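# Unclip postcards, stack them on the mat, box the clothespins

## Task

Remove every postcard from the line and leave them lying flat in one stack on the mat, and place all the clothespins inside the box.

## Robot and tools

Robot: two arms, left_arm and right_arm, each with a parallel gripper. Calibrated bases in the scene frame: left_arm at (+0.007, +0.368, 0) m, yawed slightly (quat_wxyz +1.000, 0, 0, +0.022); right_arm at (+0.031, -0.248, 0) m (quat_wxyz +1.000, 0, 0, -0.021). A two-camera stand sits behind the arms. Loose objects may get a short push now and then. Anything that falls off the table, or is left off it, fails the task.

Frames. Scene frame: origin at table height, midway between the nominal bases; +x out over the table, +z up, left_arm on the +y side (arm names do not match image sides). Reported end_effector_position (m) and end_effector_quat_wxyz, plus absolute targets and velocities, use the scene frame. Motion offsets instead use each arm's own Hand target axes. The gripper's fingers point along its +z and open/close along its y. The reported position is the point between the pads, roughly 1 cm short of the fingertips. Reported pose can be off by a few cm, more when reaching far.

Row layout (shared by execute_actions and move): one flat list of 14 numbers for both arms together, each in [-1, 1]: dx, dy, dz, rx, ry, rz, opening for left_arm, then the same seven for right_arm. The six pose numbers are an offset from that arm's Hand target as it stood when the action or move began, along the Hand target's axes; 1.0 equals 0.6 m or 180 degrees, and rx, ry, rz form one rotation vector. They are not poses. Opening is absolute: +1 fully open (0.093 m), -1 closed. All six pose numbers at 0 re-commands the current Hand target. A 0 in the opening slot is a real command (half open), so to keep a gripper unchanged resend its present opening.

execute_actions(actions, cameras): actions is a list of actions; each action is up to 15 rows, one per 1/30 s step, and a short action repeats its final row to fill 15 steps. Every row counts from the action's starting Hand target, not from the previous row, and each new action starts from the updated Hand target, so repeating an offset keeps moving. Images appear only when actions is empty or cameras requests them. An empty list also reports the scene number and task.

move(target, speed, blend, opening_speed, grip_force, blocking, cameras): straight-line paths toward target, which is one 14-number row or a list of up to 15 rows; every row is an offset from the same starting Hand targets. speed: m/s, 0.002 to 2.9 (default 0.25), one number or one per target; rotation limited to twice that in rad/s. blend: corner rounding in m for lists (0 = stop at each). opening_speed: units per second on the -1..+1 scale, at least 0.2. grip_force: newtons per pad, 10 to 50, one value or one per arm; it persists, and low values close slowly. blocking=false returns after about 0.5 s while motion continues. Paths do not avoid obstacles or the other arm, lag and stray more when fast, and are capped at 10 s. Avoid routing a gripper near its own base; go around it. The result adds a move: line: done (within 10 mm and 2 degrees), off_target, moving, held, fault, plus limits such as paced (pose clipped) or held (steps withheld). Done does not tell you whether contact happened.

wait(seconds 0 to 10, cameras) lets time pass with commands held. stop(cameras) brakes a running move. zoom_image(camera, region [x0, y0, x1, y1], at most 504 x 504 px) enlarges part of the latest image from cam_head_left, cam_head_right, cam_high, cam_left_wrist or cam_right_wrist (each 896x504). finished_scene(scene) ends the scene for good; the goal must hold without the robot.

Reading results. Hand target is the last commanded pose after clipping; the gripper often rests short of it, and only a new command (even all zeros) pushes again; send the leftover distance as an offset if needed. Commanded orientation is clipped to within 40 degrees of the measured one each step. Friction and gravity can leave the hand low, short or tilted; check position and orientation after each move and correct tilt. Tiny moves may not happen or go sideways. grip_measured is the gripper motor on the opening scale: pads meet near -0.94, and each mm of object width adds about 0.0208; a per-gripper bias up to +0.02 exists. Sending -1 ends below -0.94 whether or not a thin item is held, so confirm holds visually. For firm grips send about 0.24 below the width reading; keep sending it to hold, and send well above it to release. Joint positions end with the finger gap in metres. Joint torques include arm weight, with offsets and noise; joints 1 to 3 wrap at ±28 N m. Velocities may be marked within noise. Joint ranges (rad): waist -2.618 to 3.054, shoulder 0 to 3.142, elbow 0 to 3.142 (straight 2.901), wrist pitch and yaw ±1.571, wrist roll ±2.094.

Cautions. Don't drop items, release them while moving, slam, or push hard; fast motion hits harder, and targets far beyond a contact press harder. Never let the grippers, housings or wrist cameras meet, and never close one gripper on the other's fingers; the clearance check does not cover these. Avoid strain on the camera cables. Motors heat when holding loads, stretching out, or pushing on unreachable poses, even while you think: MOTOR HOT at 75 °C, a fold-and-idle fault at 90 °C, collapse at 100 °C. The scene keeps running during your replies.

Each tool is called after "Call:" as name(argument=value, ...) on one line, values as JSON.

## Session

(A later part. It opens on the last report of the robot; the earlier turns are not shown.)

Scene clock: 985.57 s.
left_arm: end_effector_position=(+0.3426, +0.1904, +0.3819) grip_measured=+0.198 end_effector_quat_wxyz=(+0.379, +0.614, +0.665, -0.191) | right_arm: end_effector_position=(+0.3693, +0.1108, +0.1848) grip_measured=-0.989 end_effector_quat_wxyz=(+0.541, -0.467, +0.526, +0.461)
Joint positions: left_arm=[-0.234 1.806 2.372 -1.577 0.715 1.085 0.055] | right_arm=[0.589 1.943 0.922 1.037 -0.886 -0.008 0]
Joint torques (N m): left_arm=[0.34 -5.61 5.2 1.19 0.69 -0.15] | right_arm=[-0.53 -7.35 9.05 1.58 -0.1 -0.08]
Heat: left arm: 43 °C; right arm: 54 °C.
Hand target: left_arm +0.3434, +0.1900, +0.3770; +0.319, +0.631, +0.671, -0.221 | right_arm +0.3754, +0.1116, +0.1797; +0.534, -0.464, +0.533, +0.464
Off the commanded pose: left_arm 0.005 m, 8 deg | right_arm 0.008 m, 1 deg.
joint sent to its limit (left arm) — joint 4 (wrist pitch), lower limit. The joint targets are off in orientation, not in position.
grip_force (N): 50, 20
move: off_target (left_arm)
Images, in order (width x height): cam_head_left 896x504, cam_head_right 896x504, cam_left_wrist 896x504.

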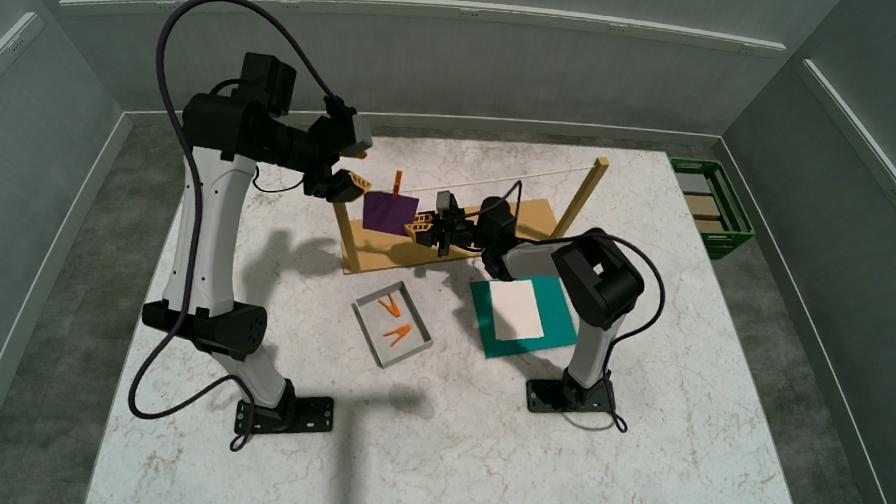

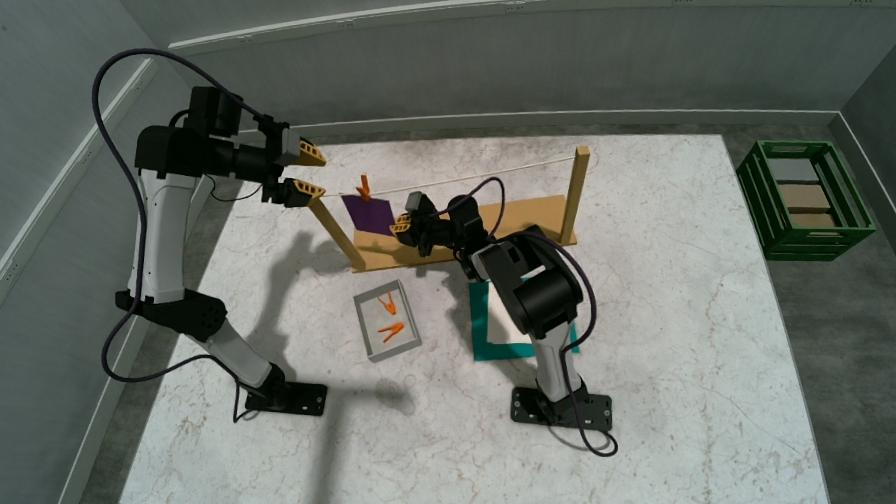

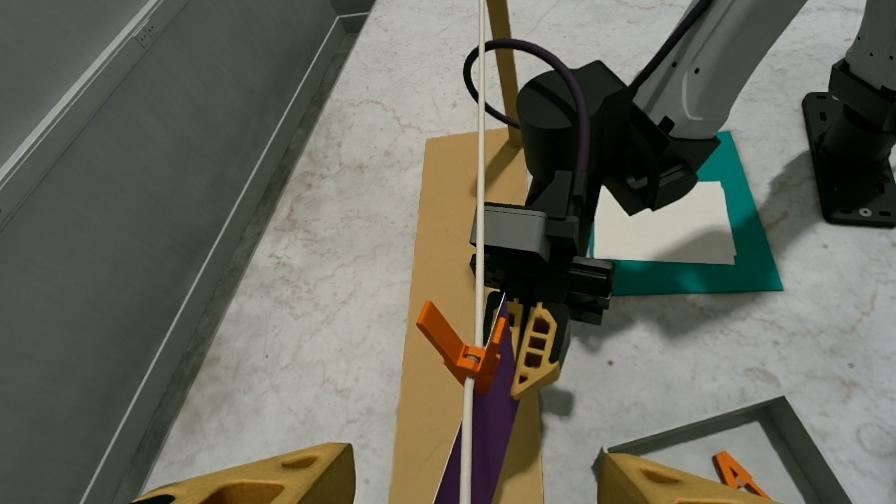

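Call:
move(target=[0.0014,0.0012,0.08,0,0,0,0.2,0,0,0,0,0,0,-1], speed=0.06, cameras=["cam_head_right","cam_high","cam_left_wrist"])

Scene clock: 994.40 s.
left_arm: end_effector_position=(+0.3497, +0.1573, +0.3467) grip_measured=+0.198 end_effector_quat_wxyz=(+0.328, +0.633, +0.666, -0.222) | right_arm: end_effector_position=(+0.3693, +0.1108, +0.1848) grip_measured=-0.989 end_effector_quat_wxyz=(+0.541, -0.467, +0.526, +0.461)
Joint positions: left_arm=[-0.323 1.899 2.372 -1.578 0.693 1.069 0.055] | right_arm=[0.589 1.943 0.922 1.037 -0.886 -0.008 0]
Joint torques (N m): left_arm=[-0.4 -6.39 6.95 1.09 0.4 -0.12] | right_arm=[-0.5 -7.32 9.06 1.57 -0.1 -0.08]
Heat: left arm: 43 °C; right arm: 54 °C.
Hand target: left_arm +0.3513, +0.1570, +0.3429; +0.319, +0.631, +0.672, -0.221 | right_arm +0.3754, +0.1116, +0.1797; +0.534, -0.464, +0.533, +0.464
Off the commanded pose: left_arm 0.004 m, 1 deg | right_arm 0.008 m, 1 deg.
joint sent to its limit (left arm) — joint 4 (wrist pitch), lower limit. The joint targets still meet the commanded pose.
grip_force (N): 50, 20
move: done
Images, in order (width x height): cam_head_right 896x504, cam_high 896x504, cam_left_wrist 896x504.

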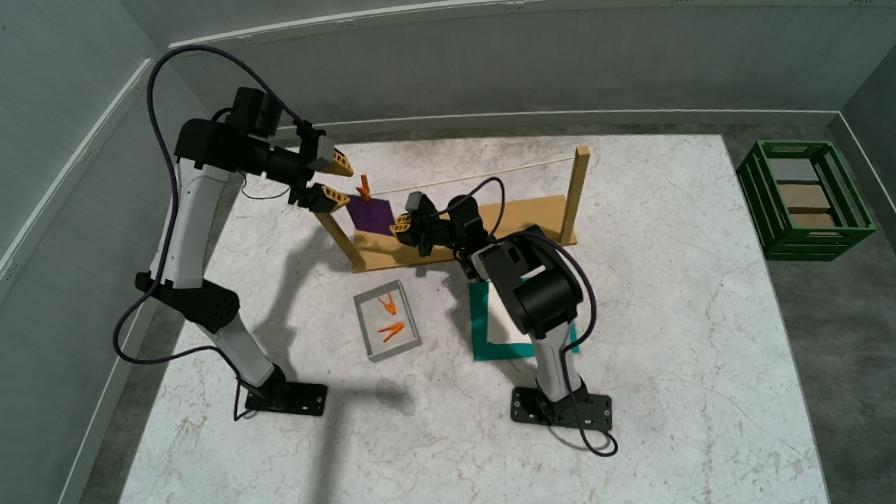

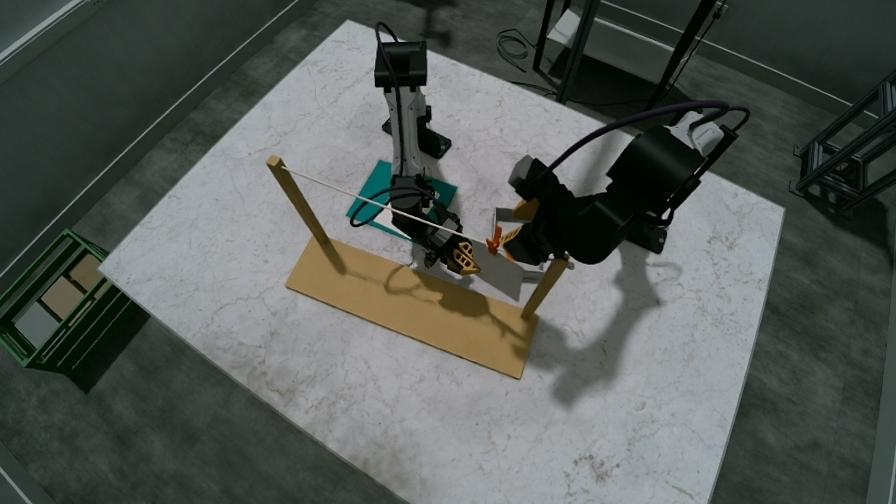

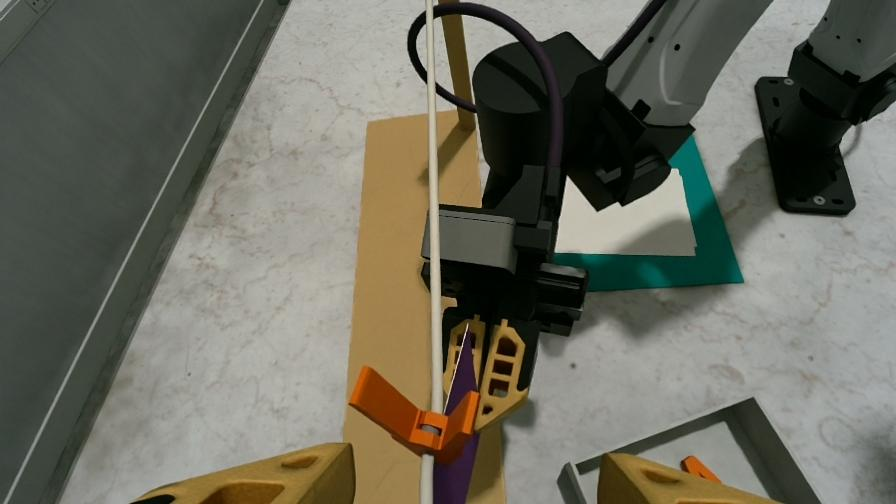

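Call:
move(target=[[0.0005,0.0232,0,0,0,0,0.2,0,0,0,0,0,0,-1],[0.0005,0.0232,0.042,0,0,0,0.2,0,0,0,0,0,0,-1]], speed=0.05, cameras=["cam_head_right","cam_high","cam_left_wrist"])

Scene clock: 1003.30 s.
left_arm: end_effector_position=(+0.3623, +0.1431, +0.3321) grip_measured=+0.198 end_effector_quat_wxyz=(+0.320, +0.632, +0.669, -0.225) | right_arm: end_effector_position=(+0.3693, +0.1108, +0.1848) grip_measured=-0.989 end_effector_quat_wxyz=(+0.541, -0.467, +0.526, +0.461)
Joint positions: left_arm=[-0.353 1.941 2.365 -1.526 0.68 1.038 0.055] | right_arm=[0.589 1.943 0.922 1.037 -0.886 -0.008 0]
Joint torques (N m): left_arm=[-0.39 -7.1 5.68 1.42 0.43 -0.14] | right_arm=[-0.46 -7.32 9.06 1.57 -0.1 -0.07]
Heat: left arm: 43 °C; right arm: 54 °C.
Hand target: left_arm +0.3687, +0.1410, +0.3266; +0.319, +0.631, +0.671, -0.221 | right_arm +0.3754, +0.1116, +0.1797; +0.534, -0.464, +0.533, +0.464
Off the commanded pose: left_arm 0.009 m, 1 deg | right_arm 0.008 m, 1 deg.
grip_force (N): 50, 20
move: done
Images, in order (width x height): cam_head_right 896x504, cam_high 896x504, cam_left_wrist 896x504.

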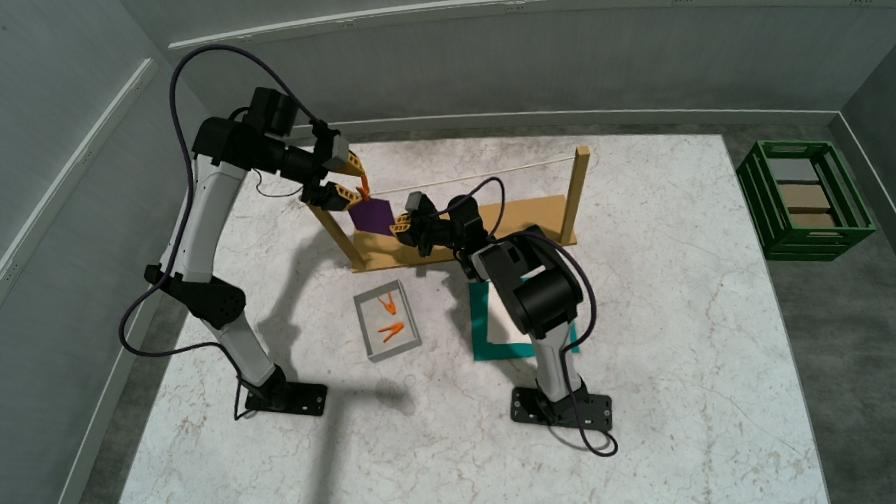

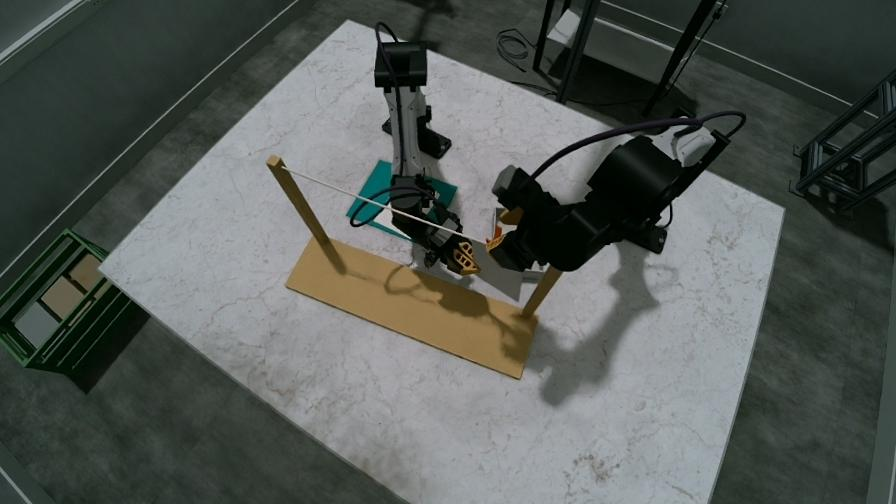

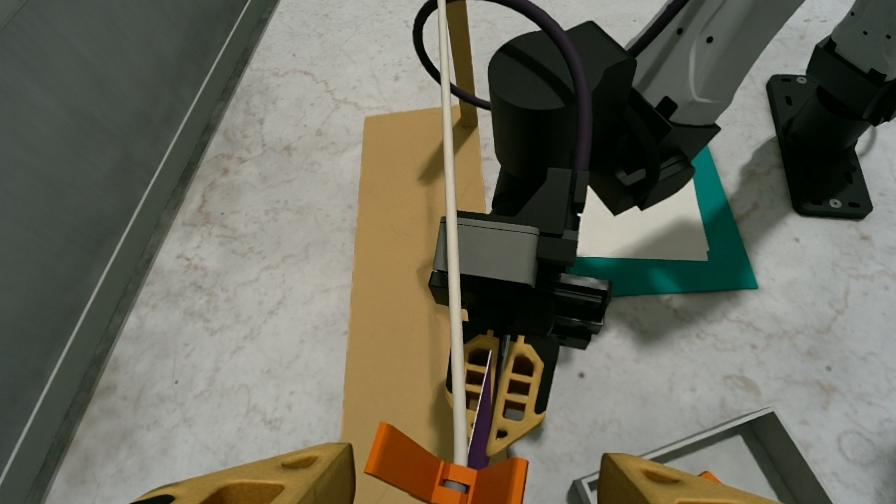

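Call:
move(target=[-0.0133,0.006,0.002,0,0,0,0.2,0,0,0,0,0,0,-1], speed=0.05, cameras=["cam_head_right","cam_left_wrist"])

Scene clock: 1010.77 s.
left_arm: end_effector_position=(+0.3713, +0.1359, +0.3357) grip_measured=+0.198 end_effector_quat_wxyz=(+0.328, +0.633, +0.666, -0.221) | right_arm: end_effector_position=(+0.3693, +0.1108, +0.1848) grip_measured=-0.989 end_effector_quat_wxyz=(+0.541, -0.467, +0.526, +0.461)
Joint positions: left_arm=[-0.364 1.987 2.441 -1.527 0.674 1.022 0.055] | right_arm=[0.589 1.943 0.922 1.037 -0.886 -0.008 0]
Joint torques (N m): left_arm=[-0.5 -6.97 7.91 1.09 0.36 -0.17] | right_arm=[-0.53 -7.36 9.07 1.57 -0.1 -0.08]
Heat: left arm: 44 °C; right arm: 55 °C.
Hand target: left_arm +0.3725, +0.1349, +0.3317; +0.319, +0.631, +0.672, -0.221 | right_arm +0.3754, +0.1116, +0.1797; +0.534, -0.464, +0.533, +0.464
Off the commanded pose: left_arm 0.004 m, 1 deg | right_arm 0.008 m, 1 deg.
grip_force (N): 50, 20
move: done
Images, in order (width x height): cam_head_right 896x504, cam_left_wrist 896x504.

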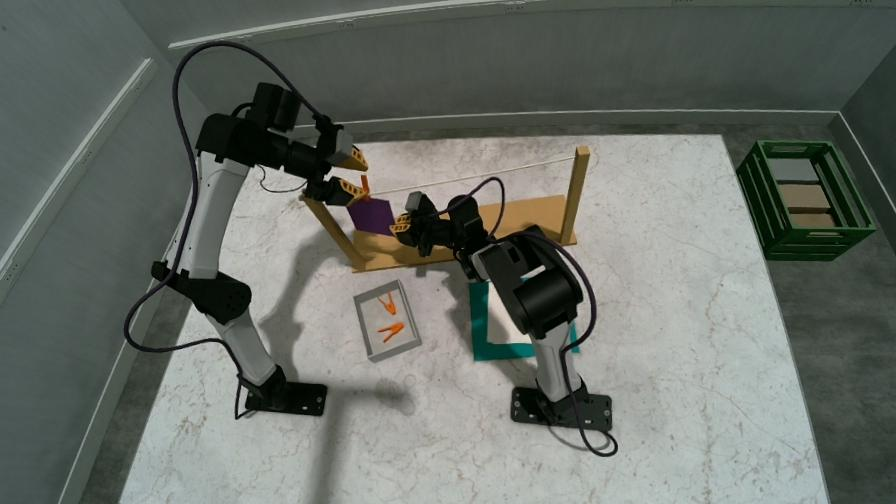

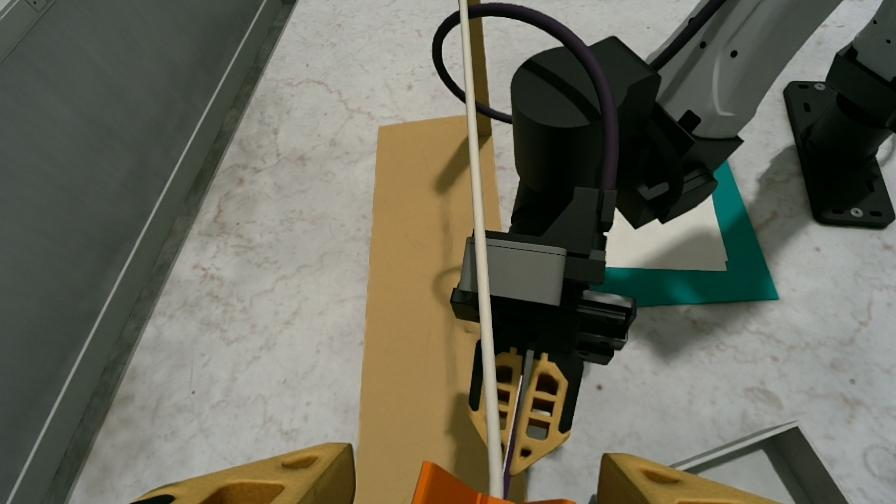

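Call:
move(target=[0,-0.0085,0,0,0,0,0.0,0,0,0,0,0,0,-1], speed=0.05, opening_speed=0.3, cameras=["cam_left_wrist"])

Scene clock: 1014.40 s.
left_arm: end_effector_position=(+0.3697, +0.1344, +0.3283) grip_measured=+0.002 end_effector_quat_wxyz=(+0.316, +0.631, +0.671, -0.226) | right_arm: end_effector_position=(+0.3693, +0.1108, +0.1848) grip_measured=-0.989 end_effector_quat_wxyz=(+0.541, -0.467, +0.526, +0.461)
Joint positions: left_arm=[-0.37 1.987 2.417 -1.528 0.671 1.016 0.045] | right_arm=[0.589 1.943 0.922 1.037 -0.886 -0.008 0]
Joint torques (N m): left_arm=[-0.54 -9.52 5.64 1.24 0.4 -0.12] | right_arm=[-0.5 -7.35 9.05 1.57 -0.09 -0.08]
Heat: left arm: 45 °C; right arm: 55 °C.
Hand target: left_arm +0.3675, +0.1344, +0.3312; +0.319, +0.631, +0.672, -0.221 | right_arm +0.3754, +0.1116, +0.1797; +0.534, -0.464, +0.533, +0.464
Off the commanded pose: left_arm 0.004 m, 1 deg | right_arm 0.008 m, 1 deg.
grip_force (N): 50, 20
move: done
Images, in order (width x height): cam_left_wrist 896x504.

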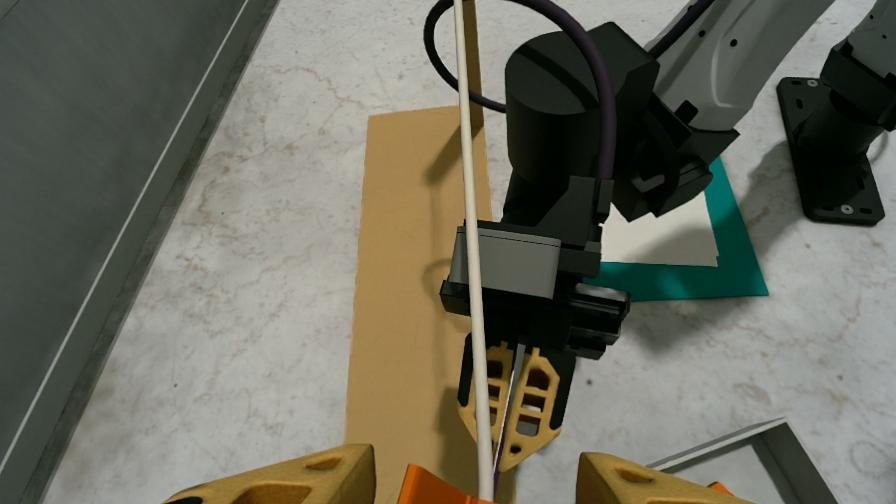

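Call:
move(target=[0,0,0,0,0,0,-0.4,0,0,0,0,0,0,-1], speed=0.05, opening_speed=0.3, cameras=["cam_left_wrist","cam_high","cam_head_right"])

Scene clock: 1018.40 s.
left_arm: end_effector_position=(+0.3697, +0.1344, +0.3283) grip_measured=-0.395 end_effector_quat_wxyz=(+0.316, +0.631, +0.671, -0.227) | right_arm: end_effector_position=(+0.3693, +0.1108, +0.1845) grip_measured=-0.989 end_effector_quat_wxyz=(+0.540, -0.467, +0.527, +0.461)
Joint positions: left_arm=[-0.37 1.987 2.417 -1.528 0.671 1.015 0.026] | right_arm=[0.589 1.943 0.922 1.035 -0.886 -0.008 0]
Joint torques (N m): left_arm=[-0.51 -9.55 5.68 1.25 0.41 -0.13] | right_arm=[-0.53 -7.35 9.07 1.59 -0.09 -0.08]
Heat: left arm: 46 °C; right arm: 55 °C.
Hand target: left_arm +0.3675, +0.1344, +0.3312; +0.319, +0.631, +0.672, -0.221 | right_arm +0.3755, +0.1116, +0.1797; +0.534, -0.464, +0.533, +0.464
Off the commanded pose: left_arm 0.004 m, 1 deg | right_arm 0.008 m, 1 deg.
grip_force (N): 50, 20
move: done
Images, in order (width x height): cam_head_right 896x504, cam_high 896x504, cam_left_wrist 896x504.

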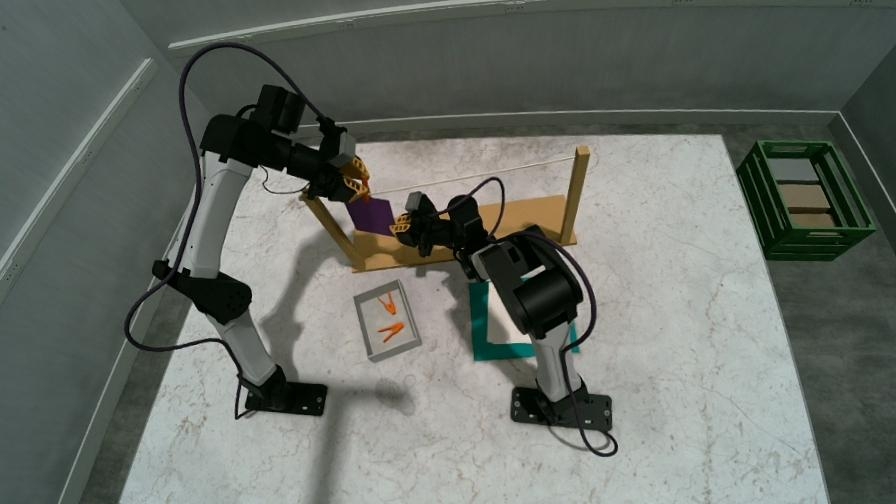

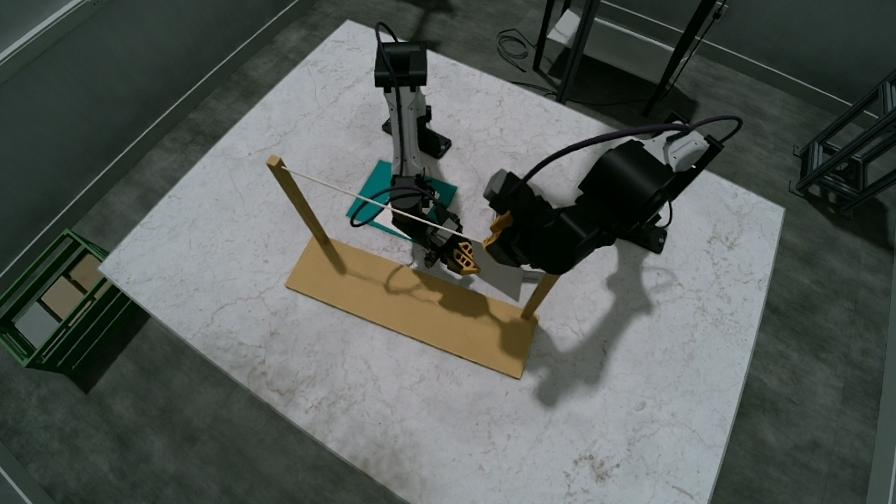

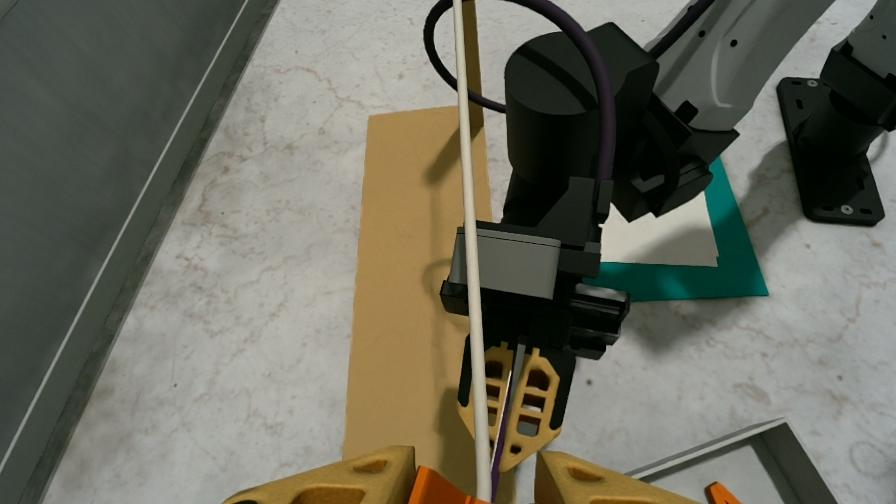

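Call:
move(target=[0,0.002,0,0,0,0,-0.6,0,0,0,0,0,0,-1], speed=0.05, opening_speed=0.3, cameras=["cam_left_wrist","cam_high","cam_head_right"])

Call:
zoom_image(camera="cam_head_right", region=[290, 150, 450, 270])

Scene clock: 1021.67 s.
left_arm: end_effector_position=(+0.3697, +0.1344, +0.3283) grip_measured=-0.593 end_effector_quat_wxyz=(+0.316, +0.631, +0.671, -0.227) | right_arm: end_effector_position=(+0.3693, +0.1108, +0.1845) grip_measured=-0.989 end_effector_quat_wxyz=(+0.540, -0.467, +0.527, +0.461)
Joint positions: left_arm=[-0.37 1.987 2.417 -1.528 0.671 1.015 0.017] | right_arm=[0.589 1.943 0.922 1.035 -0.886 -0.008 0]
Joint torques (N m): left_arm=[-0.4 -8.99 6.58 1.2 0.41 -0.13] | right_arm=[-0.47 -7.36 9.06 1.59 -0.09 -0.07]
Heat: left arm: 47 °C; right arm: 55 °C.
Hand target: left_arm +0.3687, +0.1345, +0.3313; +0.319, +0.631, +0.672, -0.221 | right_arm +0.3755, +0.1116, +0.1797; +0.534, -0.464, +0.533, +0.464
Off the commanded pose: left_arm 0.003 m, 1 deg | right_arm 0.008 m, 1 deg.
grip_force (N): 50, 20
move: done
Images, in order (width x height): cam_head_right 896x504, cam_high 896x504, cam_left_wrist 896x504.

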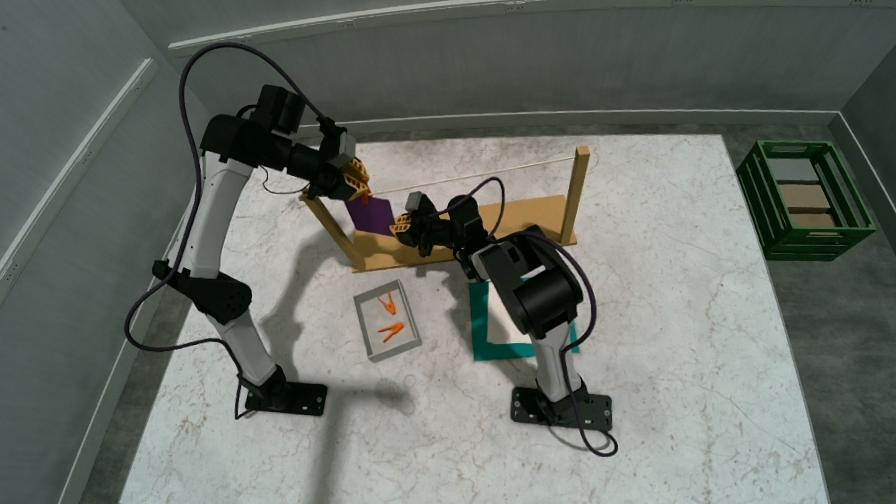

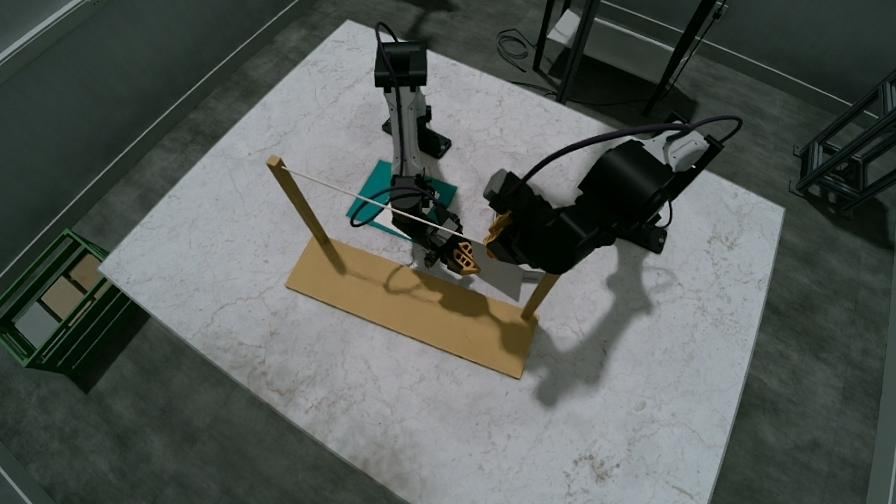

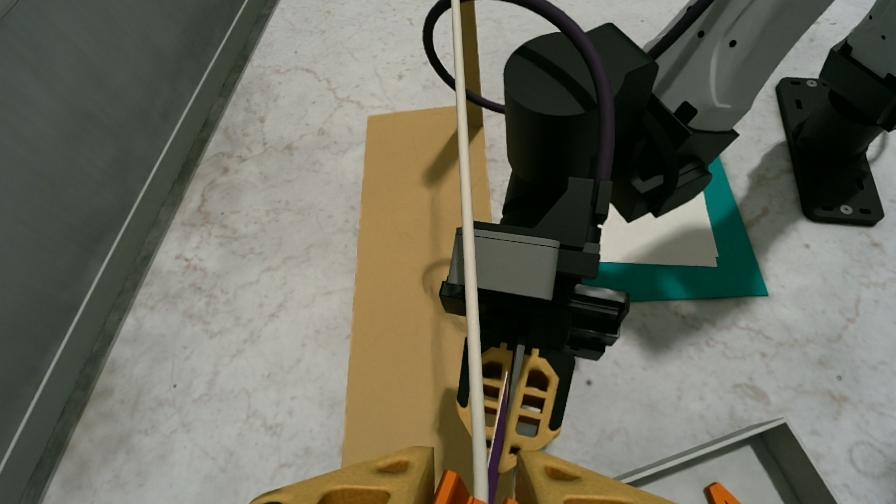

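Scaled by 3.150 from the camera's 896x504 image, which has a finer 1280x720 frame.

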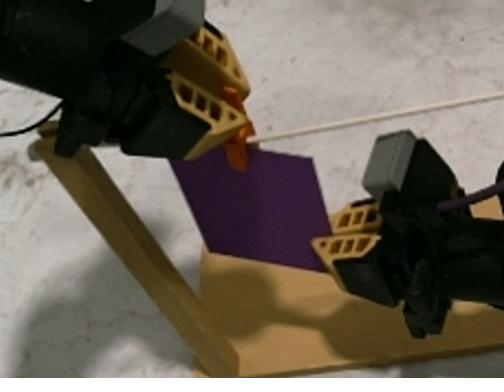

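Call:
move(target=[0,0,0,0,0,0,-0.8,0,0,0,0,0,0,-1], speed=0.05, opening_speed=0.3, cameras=["cam_left_wrist","cam_head_left","cam_head_right"])

Call:
zoom_image(camera="cam_head_right", region=[290, 150, 450, 270])

Call:
zoom_image(camera="cam_head_left", region=[320, 150, 480, 270])

Scene clock: 1024.93 s.
left_arm: end_effector_position=(+0.3697, +0.1344, +0.3283) grip_measured=-0.708 end_effector_quat_wxyz=(+0.316, +0.631, +0.671, -0.227) | right_arm: end_effector_position=(+0.3693, +0.1108, +0.1845) grip_measured=-0.989 end_effector_quat_wxyz=(+0.540, -0.467, +0.527, +0.461)
Joint positions: left_arm=[-0.37 1.987 2.417 -1.528 0.671 1.015 0.011] | right_arm=[0.589 1.943 0.922 1.035 -0.886 -0.008 0]
Joint torques (N m): left_arm=[-0.4 -8.94 6.63 1.2 0.42 -0.13] | right_arm=[-0.51 -7.35 9.07 1.59 -0.09 -0.09]
Heat: left arm: 48 °C; right arm: 55 °C.
Hand target: left_arm +0.3687, +0.1345, +0.3313; +0.319, +0.631, +0.672, -0.221 | right_arm +0.3755, +0.1116, +0.1797; +0.534, -0.464, +0.533, +0.464
Off the commanded pose: left_arm 0.003 m, 1 deg | right_arm 0.008 m, 1 deg.
grip_force (N): 50, 20
move: done
Images, in order (width x height): cam_head_left 896x504, cam_head_right 896x504, cam_left_wrist 896x504.

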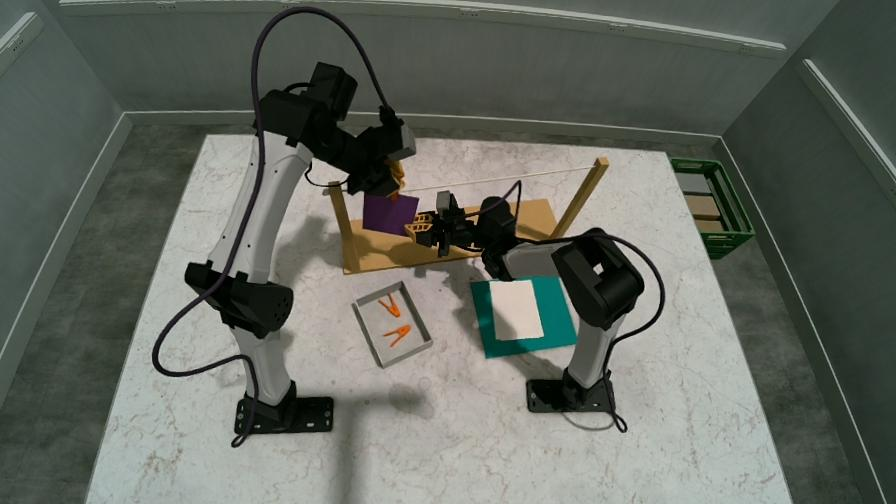

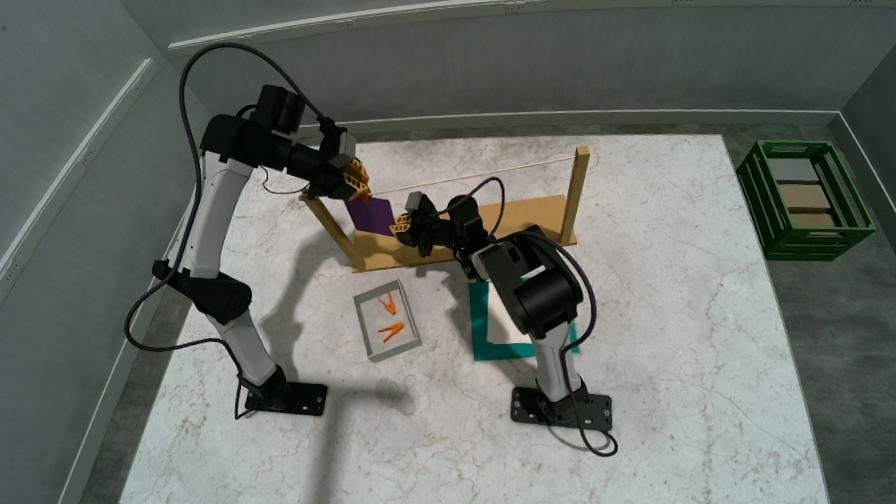

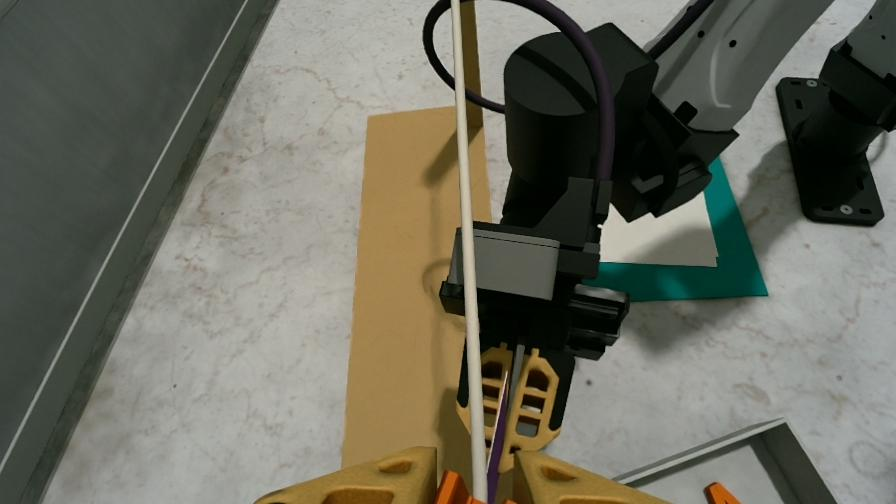

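Scaled by 3.150 from the camera's 896x504 image, which has a finer 1280x720 frame.

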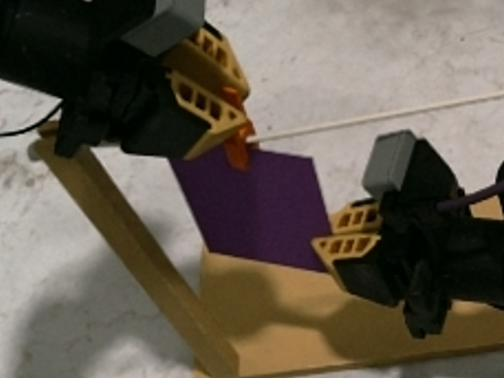

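Scaled by 3.150 from the camera's 896x504 image, which has a finer 1280x720 frame.

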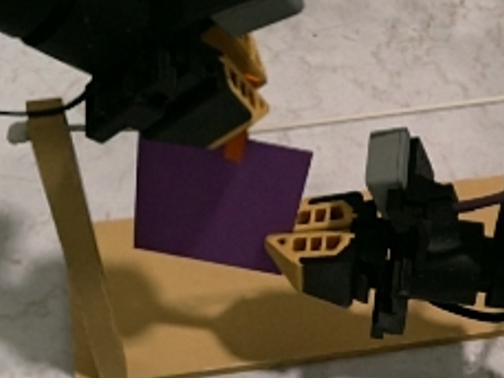

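Call:
move(target=[0,0,0,0,0,0,-0.8,0.06,0,0,0,0,0,-1], speed=0.04, cameras=["cam_left_wrist","cam_head_left","cam_head_right"])

Call:
zoom_image(camera="cam_head_right", region=[290, 150, 450, 270])

Call:
zoom_image(camera="cam_head_left", region=[320, 150, 480, 270])

Scene clock: 1029.27 s.
left_arm: end_effector_position=(+0.3697, +0.1344, +0.3283) grip_measured=-0.725 end_effector_quat_wxyz=(+0.316, +0.631, +0.671, -0.227) | right_arm: end_effector_position=(+0.3741, +0.1139, +0.1537) grip_measured=-0.989 end_effector_quat_wxyz=(+0.540, -0.467, +0.526, +0.461)
Joint positions: left_arm=[-0.37 1.987 2.417 -1.528 0.671 1.015 0.01] | right_arm=[0.589 2.054 0.922 1.148 -0.887 -0.008 0]
Joint torques (N m): left_arm=[-0.39 -8.95 6.65 1.2 0.41 -0.12] | right_arm=[-0.5 -7.86 5.93 1.83 -0.09 -0.09]
Heat: left arm: 49 °C; right arm: 55 °C.
Hand target: left_arm +0.3687, +0.1345, +0.3313; +0.319, +0.631, +0.672, -0.221 | right_arm +0.3755, +0.1116, +0.1438; +0.534, -0.464, +0.533, +0.464
Off the commanded pose: left_arm 0.003 m, 1 deg | right_arm 0.010 m, 1 deg.
grip_force (N): 50, 20
move: done
Images, in order (width x height): cam_head_left 896x504, cam_head_right 896x504, cam_left_wrist 896x504.

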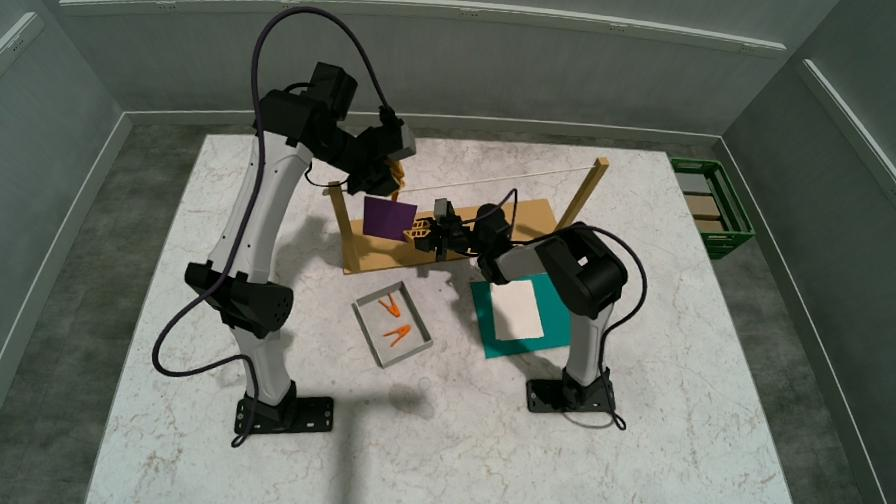

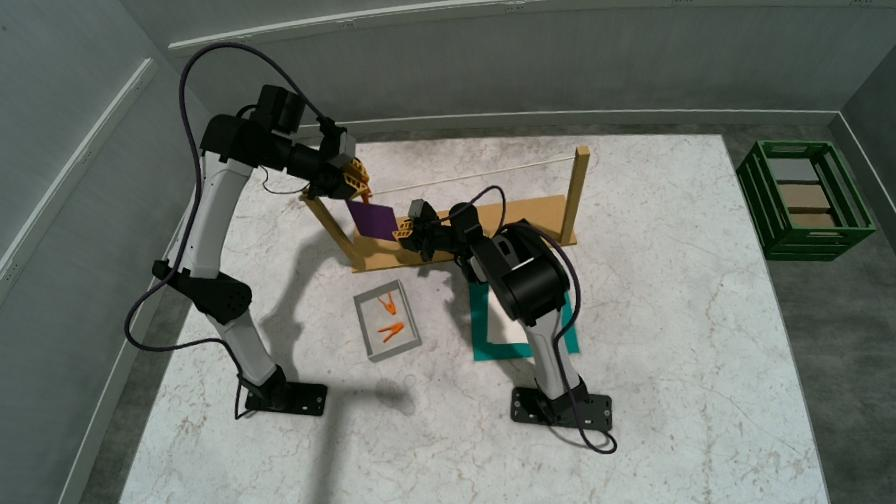

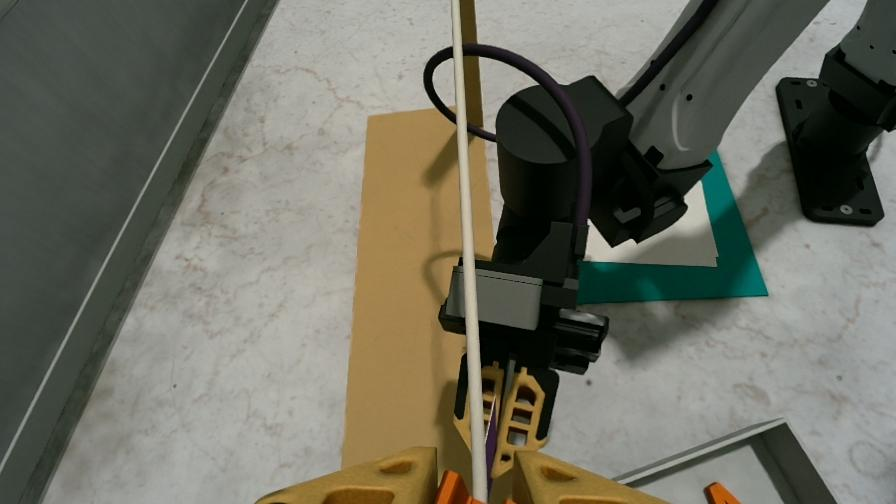

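Scaled by 3.150 from the camera's 896x504 image, which has a finer 1280x720 frame.

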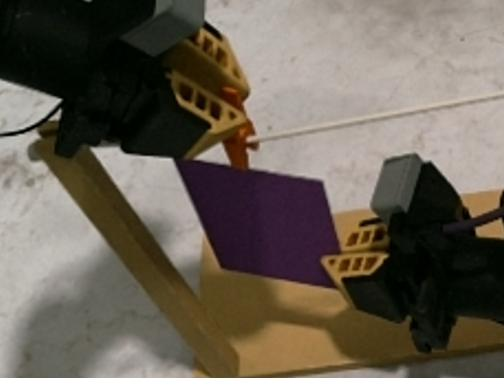

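Scaled by 3.150 from the camera's 896x504 image, which has a finer 1280x720 frame.

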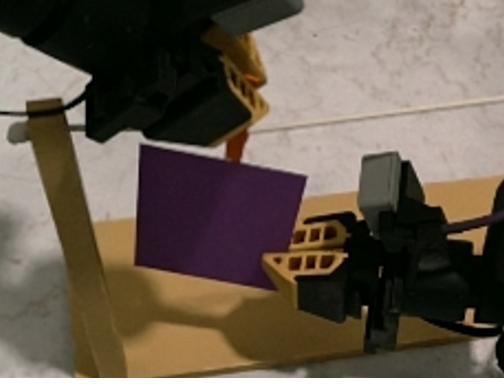

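Call:
move(target=[[0,0,0,0,0,0,-0.8,0.025,0,0,0,0,0,-1],[0,0,0,0,0,0,-0.8,0.025,0.1415,-0.0703,0,0,0,-1]], speed=0.06, blend=[0.003,0], cameras=["cam_left_wrist","cam_head_left","cam_head_right"])

Call:
zoom_image(camera="cam_head_right", region=[290, 150, 450, 270])

Scene clock: 1037.70 s.
left_arm: end_effector_position=(+0.3697, +0.1344, +0.3283) grip_measured=-0.725 end_effector_quat_wxyz=(+0.316, +0.631, +0.671, -0.227) | right_arm: end_effector_position=(+0.2873, +0.0814, +0.1171) grip_measured=-0.989 end_effector_quat_wxyz=(+0.521, -0.466, +0.543, +0.465)
Joint positions: left_arm=[-0.37 1.987 2.417 -1.528 0.671 1.015 0.01] | right_arm=[0.648 1.954 0.518 1.4 -0.833 -0.008 0]
Joint torques (N m): left_arm=[-0.39 -8.94 6.64 1.19 0.41 -0.14] | right_arm=[0.53 -10 3.96 1.87 0.05 -0.08]
Heat: left arm: 50 °C; right arm: 54 °C.
Hand target: left_arm +0.3687, +0.1345, +0.3313; +0.319, +0.631, +0.672, -0.221 | right_arm +0.2856, +0.0815, +0.1287; +0.534, -0.464, +0.533, +0.464
Off the commanded pose: left_arm 0.003 m, 1 deg | right_arm 0.012 m, 2 deg.
grip_force (N): 50, 20
move: off_target (right_arm)
Images, in order (width x height): cam_head_left 896x504, cam_head_right 896x504, cam_left_wrist 896x504.

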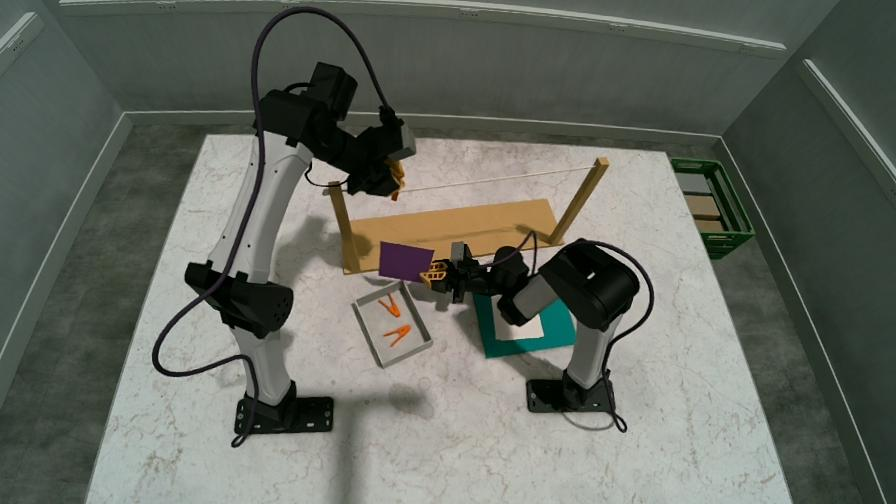

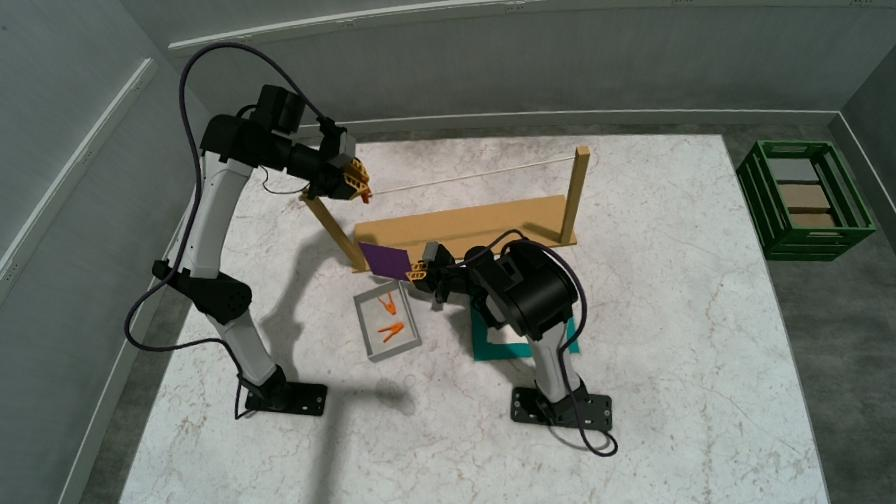

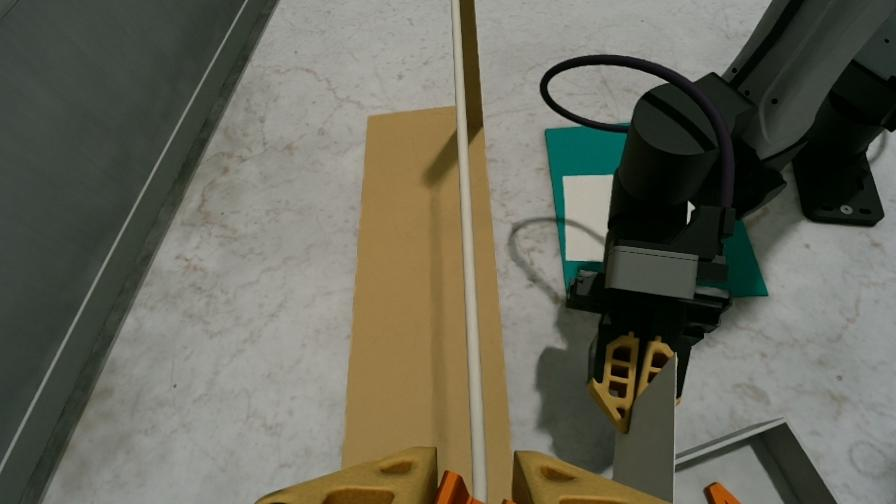

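Scaled by 3.150 from the camera's 896x504 image, which has a finer 1280x720 frame.

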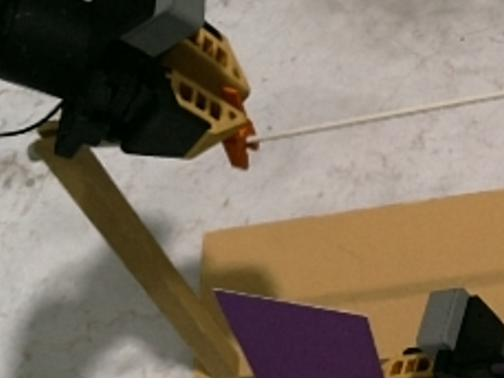

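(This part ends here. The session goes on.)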